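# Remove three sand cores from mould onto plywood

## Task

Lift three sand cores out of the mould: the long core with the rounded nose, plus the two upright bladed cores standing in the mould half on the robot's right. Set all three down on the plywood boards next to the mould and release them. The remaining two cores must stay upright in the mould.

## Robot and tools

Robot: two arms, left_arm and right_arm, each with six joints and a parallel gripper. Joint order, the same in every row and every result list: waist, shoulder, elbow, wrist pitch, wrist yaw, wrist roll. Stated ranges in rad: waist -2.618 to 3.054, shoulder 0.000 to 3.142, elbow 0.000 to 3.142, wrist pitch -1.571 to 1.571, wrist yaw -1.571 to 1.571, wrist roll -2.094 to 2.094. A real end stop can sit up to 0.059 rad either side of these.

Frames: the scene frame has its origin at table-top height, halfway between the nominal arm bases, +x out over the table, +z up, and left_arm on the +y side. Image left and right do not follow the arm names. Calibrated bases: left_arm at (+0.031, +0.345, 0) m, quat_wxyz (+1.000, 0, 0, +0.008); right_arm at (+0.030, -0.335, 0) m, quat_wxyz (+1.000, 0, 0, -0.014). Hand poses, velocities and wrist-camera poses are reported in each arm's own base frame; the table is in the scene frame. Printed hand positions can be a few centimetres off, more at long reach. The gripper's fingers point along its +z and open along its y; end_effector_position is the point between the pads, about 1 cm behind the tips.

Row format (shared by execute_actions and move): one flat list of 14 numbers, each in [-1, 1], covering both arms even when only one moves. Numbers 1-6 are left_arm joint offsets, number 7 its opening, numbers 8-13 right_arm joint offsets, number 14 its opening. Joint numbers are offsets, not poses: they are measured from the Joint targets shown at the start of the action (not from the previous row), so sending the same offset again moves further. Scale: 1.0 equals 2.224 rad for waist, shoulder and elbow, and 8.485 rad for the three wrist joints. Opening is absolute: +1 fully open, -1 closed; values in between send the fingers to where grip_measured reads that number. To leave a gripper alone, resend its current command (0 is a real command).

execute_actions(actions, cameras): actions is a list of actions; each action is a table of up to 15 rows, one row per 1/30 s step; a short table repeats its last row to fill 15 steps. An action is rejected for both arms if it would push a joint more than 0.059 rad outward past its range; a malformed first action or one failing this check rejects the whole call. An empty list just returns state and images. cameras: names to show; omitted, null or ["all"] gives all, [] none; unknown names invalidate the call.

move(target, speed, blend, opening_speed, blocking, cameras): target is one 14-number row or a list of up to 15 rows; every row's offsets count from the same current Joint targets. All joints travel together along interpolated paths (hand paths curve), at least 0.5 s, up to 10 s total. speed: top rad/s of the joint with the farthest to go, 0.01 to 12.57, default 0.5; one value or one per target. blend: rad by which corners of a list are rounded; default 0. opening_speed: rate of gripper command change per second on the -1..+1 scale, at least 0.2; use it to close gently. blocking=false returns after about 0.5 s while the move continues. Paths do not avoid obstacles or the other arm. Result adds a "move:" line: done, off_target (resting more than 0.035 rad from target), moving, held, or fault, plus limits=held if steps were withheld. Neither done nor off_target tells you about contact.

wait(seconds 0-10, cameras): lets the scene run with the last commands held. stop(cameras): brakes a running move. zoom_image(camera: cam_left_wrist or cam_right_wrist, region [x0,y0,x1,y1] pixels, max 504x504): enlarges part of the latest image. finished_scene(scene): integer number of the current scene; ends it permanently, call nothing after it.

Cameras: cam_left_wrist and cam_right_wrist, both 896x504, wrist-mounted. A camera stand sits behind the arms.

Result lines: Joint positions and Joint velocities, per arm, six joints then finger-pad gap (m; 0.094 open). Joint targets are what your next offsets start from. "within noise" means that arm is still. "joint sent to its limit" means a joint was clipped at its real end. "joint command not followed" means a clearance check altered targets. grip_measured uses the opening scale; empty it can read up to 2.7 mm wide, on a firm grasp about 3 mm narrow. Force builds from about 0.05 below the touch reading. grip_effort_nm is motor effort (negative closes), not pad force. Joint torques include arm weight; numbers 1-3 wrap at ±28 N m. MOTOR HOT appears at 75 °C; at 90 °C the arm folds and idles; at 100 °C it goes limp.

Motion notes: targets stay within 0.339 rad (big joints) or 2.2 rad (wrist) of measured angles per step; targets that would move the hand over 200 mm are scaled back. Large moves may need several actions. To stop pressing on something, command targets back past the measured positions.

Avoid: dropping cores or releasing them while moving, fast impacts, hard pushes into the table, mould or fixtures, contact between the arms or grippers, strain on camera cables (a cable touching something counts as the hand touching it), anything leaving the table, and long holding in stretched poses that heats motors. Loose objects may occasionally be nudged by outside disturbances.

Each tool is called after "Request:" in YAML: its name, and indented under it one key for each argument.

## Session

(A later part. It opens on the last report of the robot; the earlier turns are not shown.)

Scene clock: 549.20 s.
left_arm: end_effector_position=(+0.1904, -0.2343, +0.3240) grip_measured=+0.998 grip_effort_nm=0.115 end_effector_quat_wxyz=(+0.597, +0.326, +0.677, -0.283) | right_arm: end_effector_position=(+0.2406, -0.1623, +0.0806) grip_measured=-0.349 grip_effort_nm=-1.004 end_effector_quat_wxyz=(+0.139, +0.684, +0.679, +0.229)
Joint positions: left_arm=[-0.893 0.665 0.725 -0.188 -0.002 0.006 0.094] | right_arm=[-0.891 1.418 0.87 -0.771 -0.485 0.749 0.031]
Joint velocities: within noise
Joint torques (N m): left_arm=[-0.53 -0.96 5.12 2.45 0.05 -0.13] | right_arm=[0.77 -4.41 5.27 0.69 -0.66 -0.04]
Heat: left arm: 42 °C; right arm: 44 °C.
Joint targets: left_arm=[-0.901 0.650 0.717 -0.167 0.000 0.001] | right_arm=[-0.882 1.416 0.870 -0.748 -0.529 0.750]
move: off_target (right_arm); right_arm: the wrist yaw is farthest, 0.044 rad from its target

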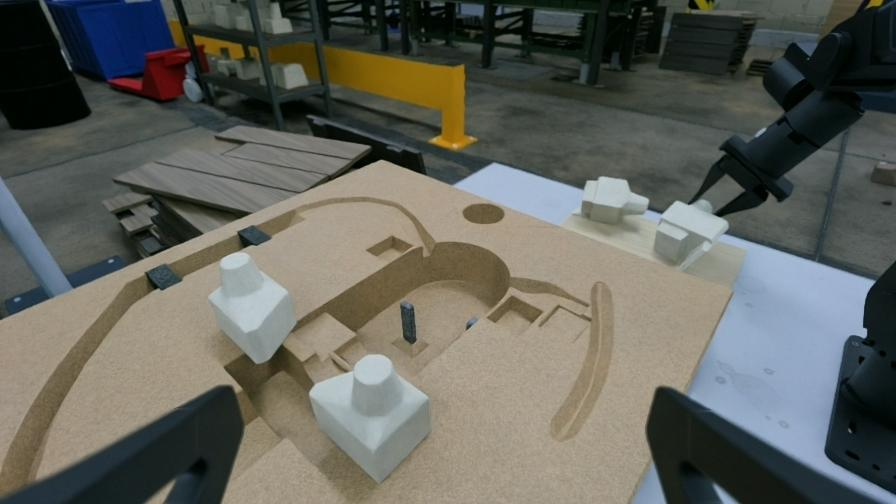

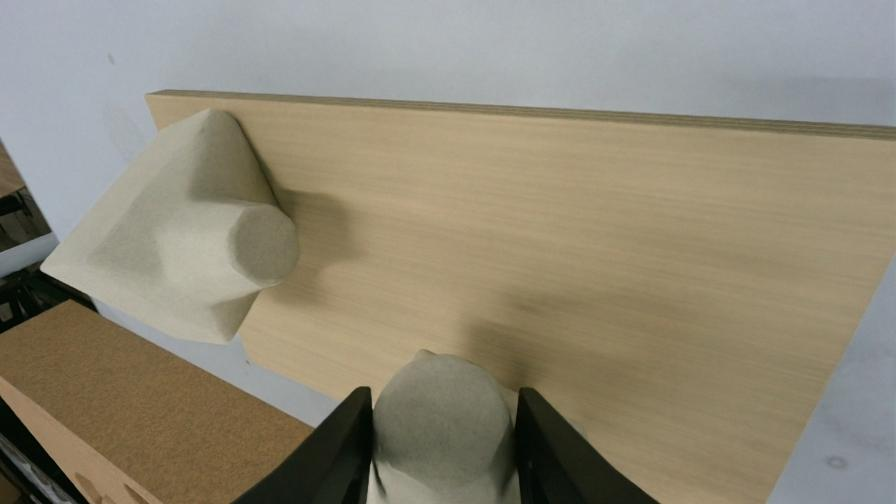

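Request:
move:
  target: [0,0,0,0,0,0,1,0,0.008,-0.018,0.0062,0,0,-0.7]
  speed: 0.2

Request:
zoom_image:
  camera: "cam_left_wrist"
  region: [540, 80, 880, 300]

Scene clock: 552.47 s.
left_arm: end_effector_position=(+0.1904, -0.2343, +0.3240) grip_measured=+0.998 grip_effort_nm=0.115 end_effector_quat_wxyz=(+0.597, +0.326, +0.677, -0.283) | right_arm: end_effector_position=(+0.2399, -0.1613, +0.0675) grip_measured=-0.349 grip_effort_nm=-1.004 end_effector_quat_wxyz=(+0.137, +0.684, +0.679, +0.229)
Joint positions: left_arm=[-0.893 0.665 0.725 -0.188 -0.002 0.006 0.094] | right_arm=[-0.891 1.436 0.831 -0.718 -0.485 0.749 0.031]
Joint velocities: within noise
Joint torques (N m): left_arm=[-0.54 -0.95 5.11 2.45 0.06 -0.12] | right_arm=[0.77 -4.42 5.15 0.7 -0.66 -0.03]
Heat: left arm: 42 °C; right arm: 43 °C.
Joint targets: left_arm=[-0.901 0.650 0.717 -0.167 0.000 0.001] | right_arm=[-0.882 1.434 0.830 -0.695 -0.529 0.750]
move: off_target (right_arm); right_arm: the wrist yaw is farthest, 0.044 rad from its target

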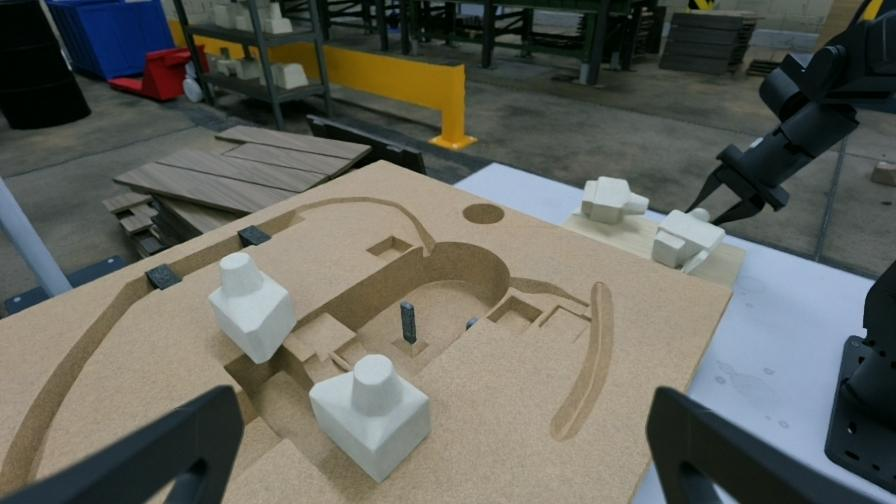

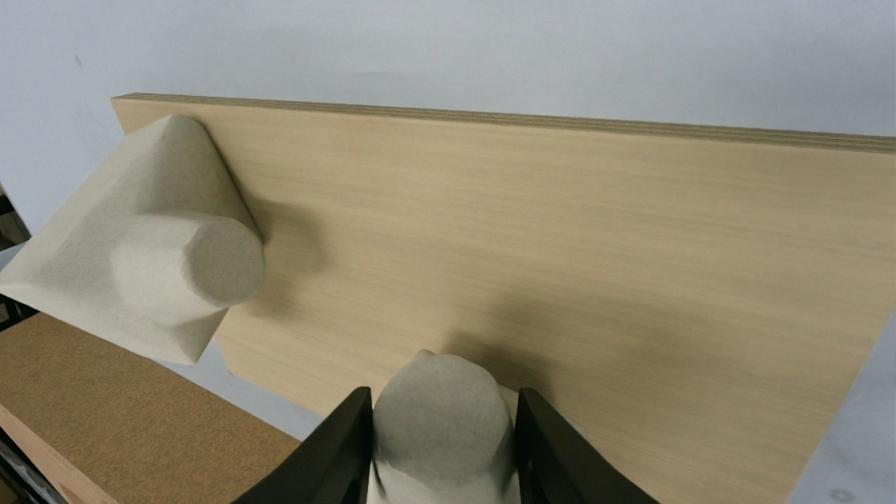

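Scaled by 1.482.

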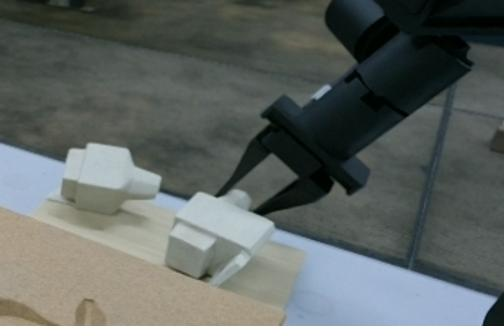

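Request:
move:
  target: [0,0,0,0,0,0,1,0,0.006,-0.015,0.0045,0,0,-0.7]
  speed: 0.15

Request:
zoom_image:
  camera: "cam_left_wrist"
  region: [540, 80, 880, 300]

Scene clock: 555.37 s.
left_arm: end_effector_position=(+0.1904, -0.2343, +0.3240) grip_measured=+0.998 grip_effort_nm=0.115 end_effector_quat_wxyz=(+0.597, +0.326, +0.677, -0.283) | right_arm: end_effector_position=(+0.2391, -0.1586, +0.0588) grip_measured=-0.349 grip_effort_nm=-1.004 end_effector_quat_wxyz=(+0.134, +0.684, +0.678, +0.233)
Joint positions: left_arm=[-0.893 0.665 0.725 -0.188 -0.002 0.006 0.094] | right_arm=[-0.891 1.445 0.801 -0.684 -0.492 0.749 0.031]
Joint velocities: within noise
Joint torques (N m): left_arm=[-0.53 -0.91 5.09 2.46 0.03 -0.12] | right_arm=[0.76 -4.15 4.78 0.74 -0.59 -0.03]
Heat: left arm: 42 °C; right arm: 43 °C.
Joint targets: left_arm=[-0.901 0.650 0.717 -0.167 0.000 0.000] | right_arm=[-0.882 1.448 0.796 -0.657 -0.529 0.750]
move: off_target (right_arm); right_arm: the wrist yaw is farthest, 0.037 rad from its target

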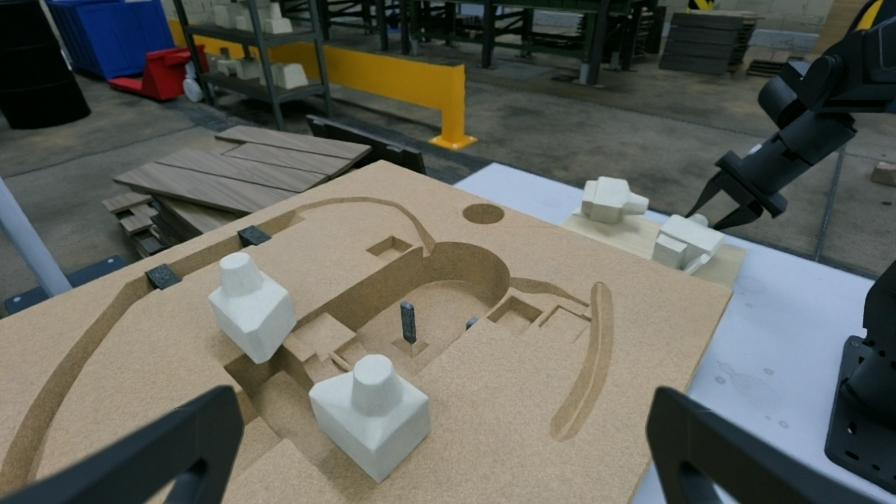

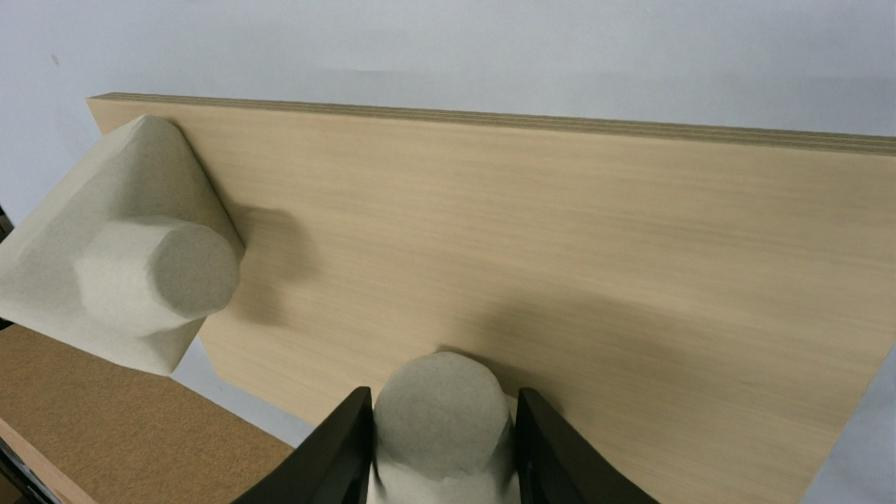

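Scaled by 1.482.

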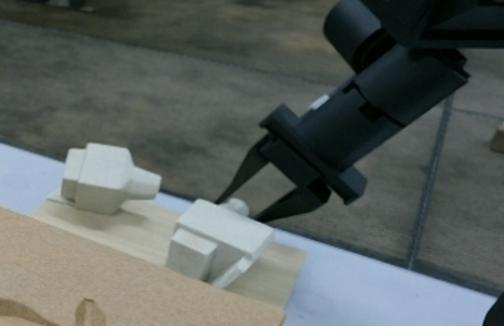

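Request:
move:
  target:
    - [0,0,0,0,0,0,1,0,0.004,-0.009,0.0028,0,0,-0.7]
    - [0,0,0,0,0,0,1,0,0.004,-0.009,0.0028,0,0,-0.15]
  speed: 0.15
  opening_speed: 0.25

Request:
zoom_image:
  camera: "cam_left_wrist"
  region: [540, 80, 880, 300]

Scene clock: 564.00 s.
left_arm: end_effector_position=(+0.1904, -0.2343, +0.3240) grip_measured=+0.998 grip_effort_nm=0.120 end_effector_quat_wxyz=(+0.597, +0.326, +0.677, -0.283) | right_arm: end_effector_position=(+0.2425, -0.1582, +0.0562) grip_measured=-0.153 grip_effort_nm=0.178 end_effector_quat_wxyz=(+0.140, +0.680, +0.678, +0.241)
Joint positions: left_arm=[-0.893 0.665 0.725 -0.188 -0.002 0.006 0.094] | right_arm=[-0.891 1.452 0.785 -0.649 -0.511 0.749 0.04]
Joint velocities: within noise
Joint torques (N m): left_arm=[-0.44 -0.92 5.18 2.47 0.02 -0.11] | right_arm=[0.75 -4 4.46 0.66 -0.42 -0.03]
Heat: left arm: 42 °C; right arm: 42 °C.
Joint targets: left_arm=[-0.901 0.650 0.717 -0.167 0.000 0.000] | right_arm=[-0.882 1.457 0.776 -0.633 -0.529 0.750]
move: done

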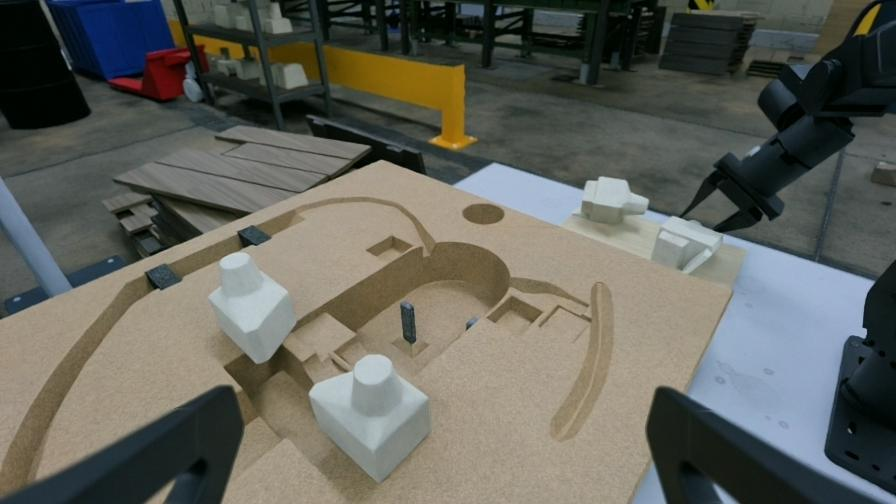

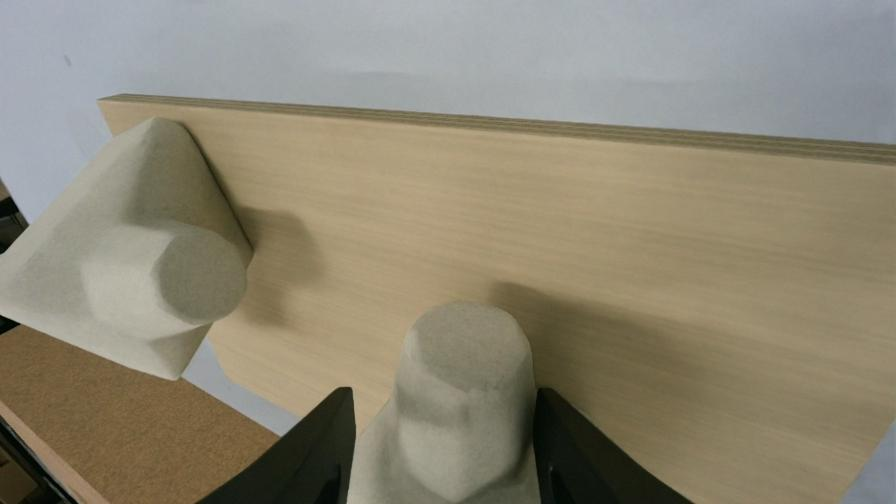

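Scaled by 1.482.

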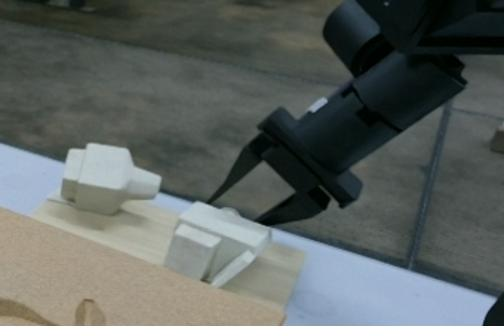

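Request:
move:
  target:
    - [0,0,0,0,0,0,1,0,0,0,0,0,0,0.4]
    - [0,0,0,0,0,0,1,0,-0.0301,0.0692,-0.0238,0,0,0.4]
    - [0,0,0,0,0,0,1,0,-0.0382,0.2334,-0.0731,0,0,1]
  speed: [0.3,0.3,0.7]
  opening_speed: 0.4

Request:
zoom_image:
  camera: "cam_left_wrist"
  region: [540, 80, 880, 300]

Scene clock: 577.03 s.
left_arm: end_effector_position=(+0.1904, -0.2343, +0.3240) grip_measured=+0.998 grip_effort_nm=0.115 end_effector_quat_wxyz=(+0.597, +0.326, +0.677, -0.283) | right_arm: end_effector_position=(+0.2402, -0.1531, +0.1873) grip_measured=+0.997 grip_effort_nm=0.183 end_effector_quat_wxyz=(+0.121, +0.684, +0.676, +0.247)
Joint positions: left_arm=[-0.893 0.665 0.725 -0.188 -0.002 0.006 0.094] | right_arm=[-0.89 1.387 1.27 -1.24 -0.518 0.749 0.094]
Joint velocities: within noise
Joint torques (N m): left_arm=[-0.49 -1.01 5.14 2.44 0.02 -0.11] | right_arm=[0.69 -5.38 7.36 0.32 -0.35 -0.03]
Heat: left arm: 43 °C; right arm: 41 °C.
Joint targets: left_arm=[-0.901 0.650 0.717 -0.167 0.000 0.000] | right_arm=[-0.882 1.372 1.296 -1.254 -0.529 0.750]
move: done

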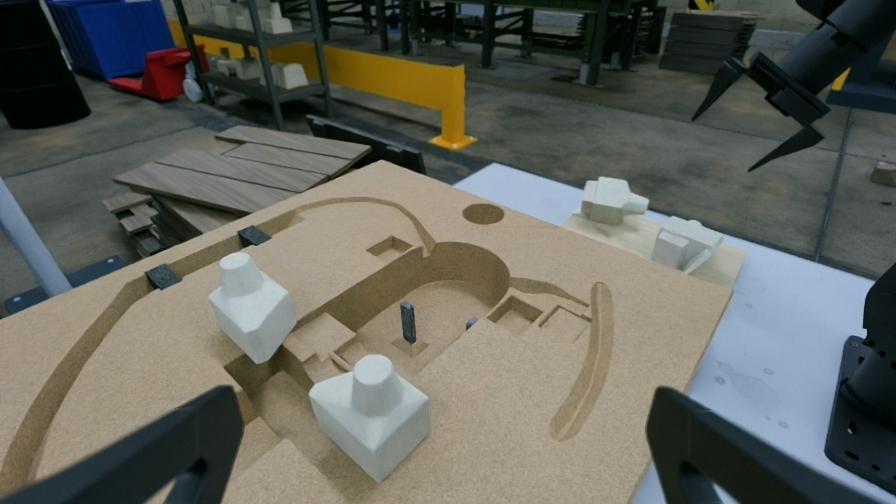

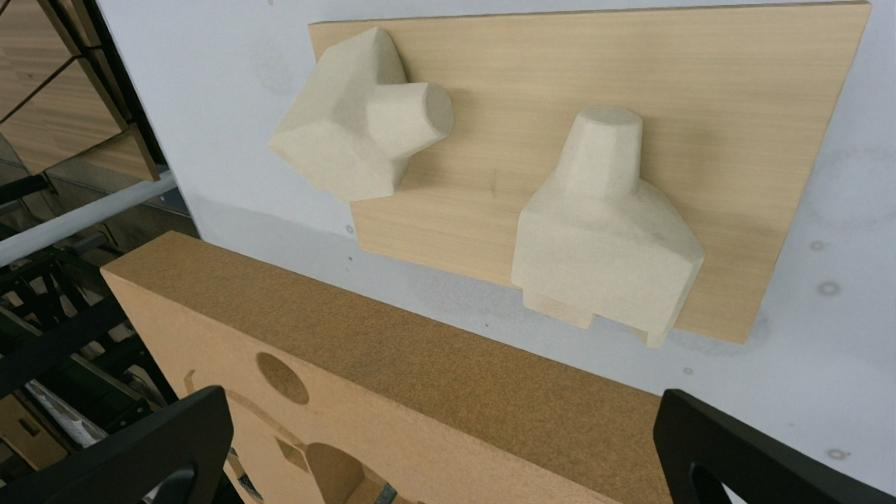

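Scaled by 1.482.

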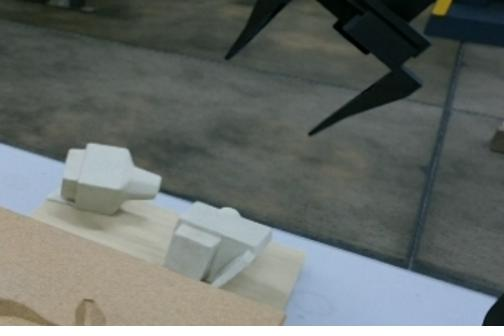

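Request:
finished_scene:
  scene: 2

The scene is finished: the task was done.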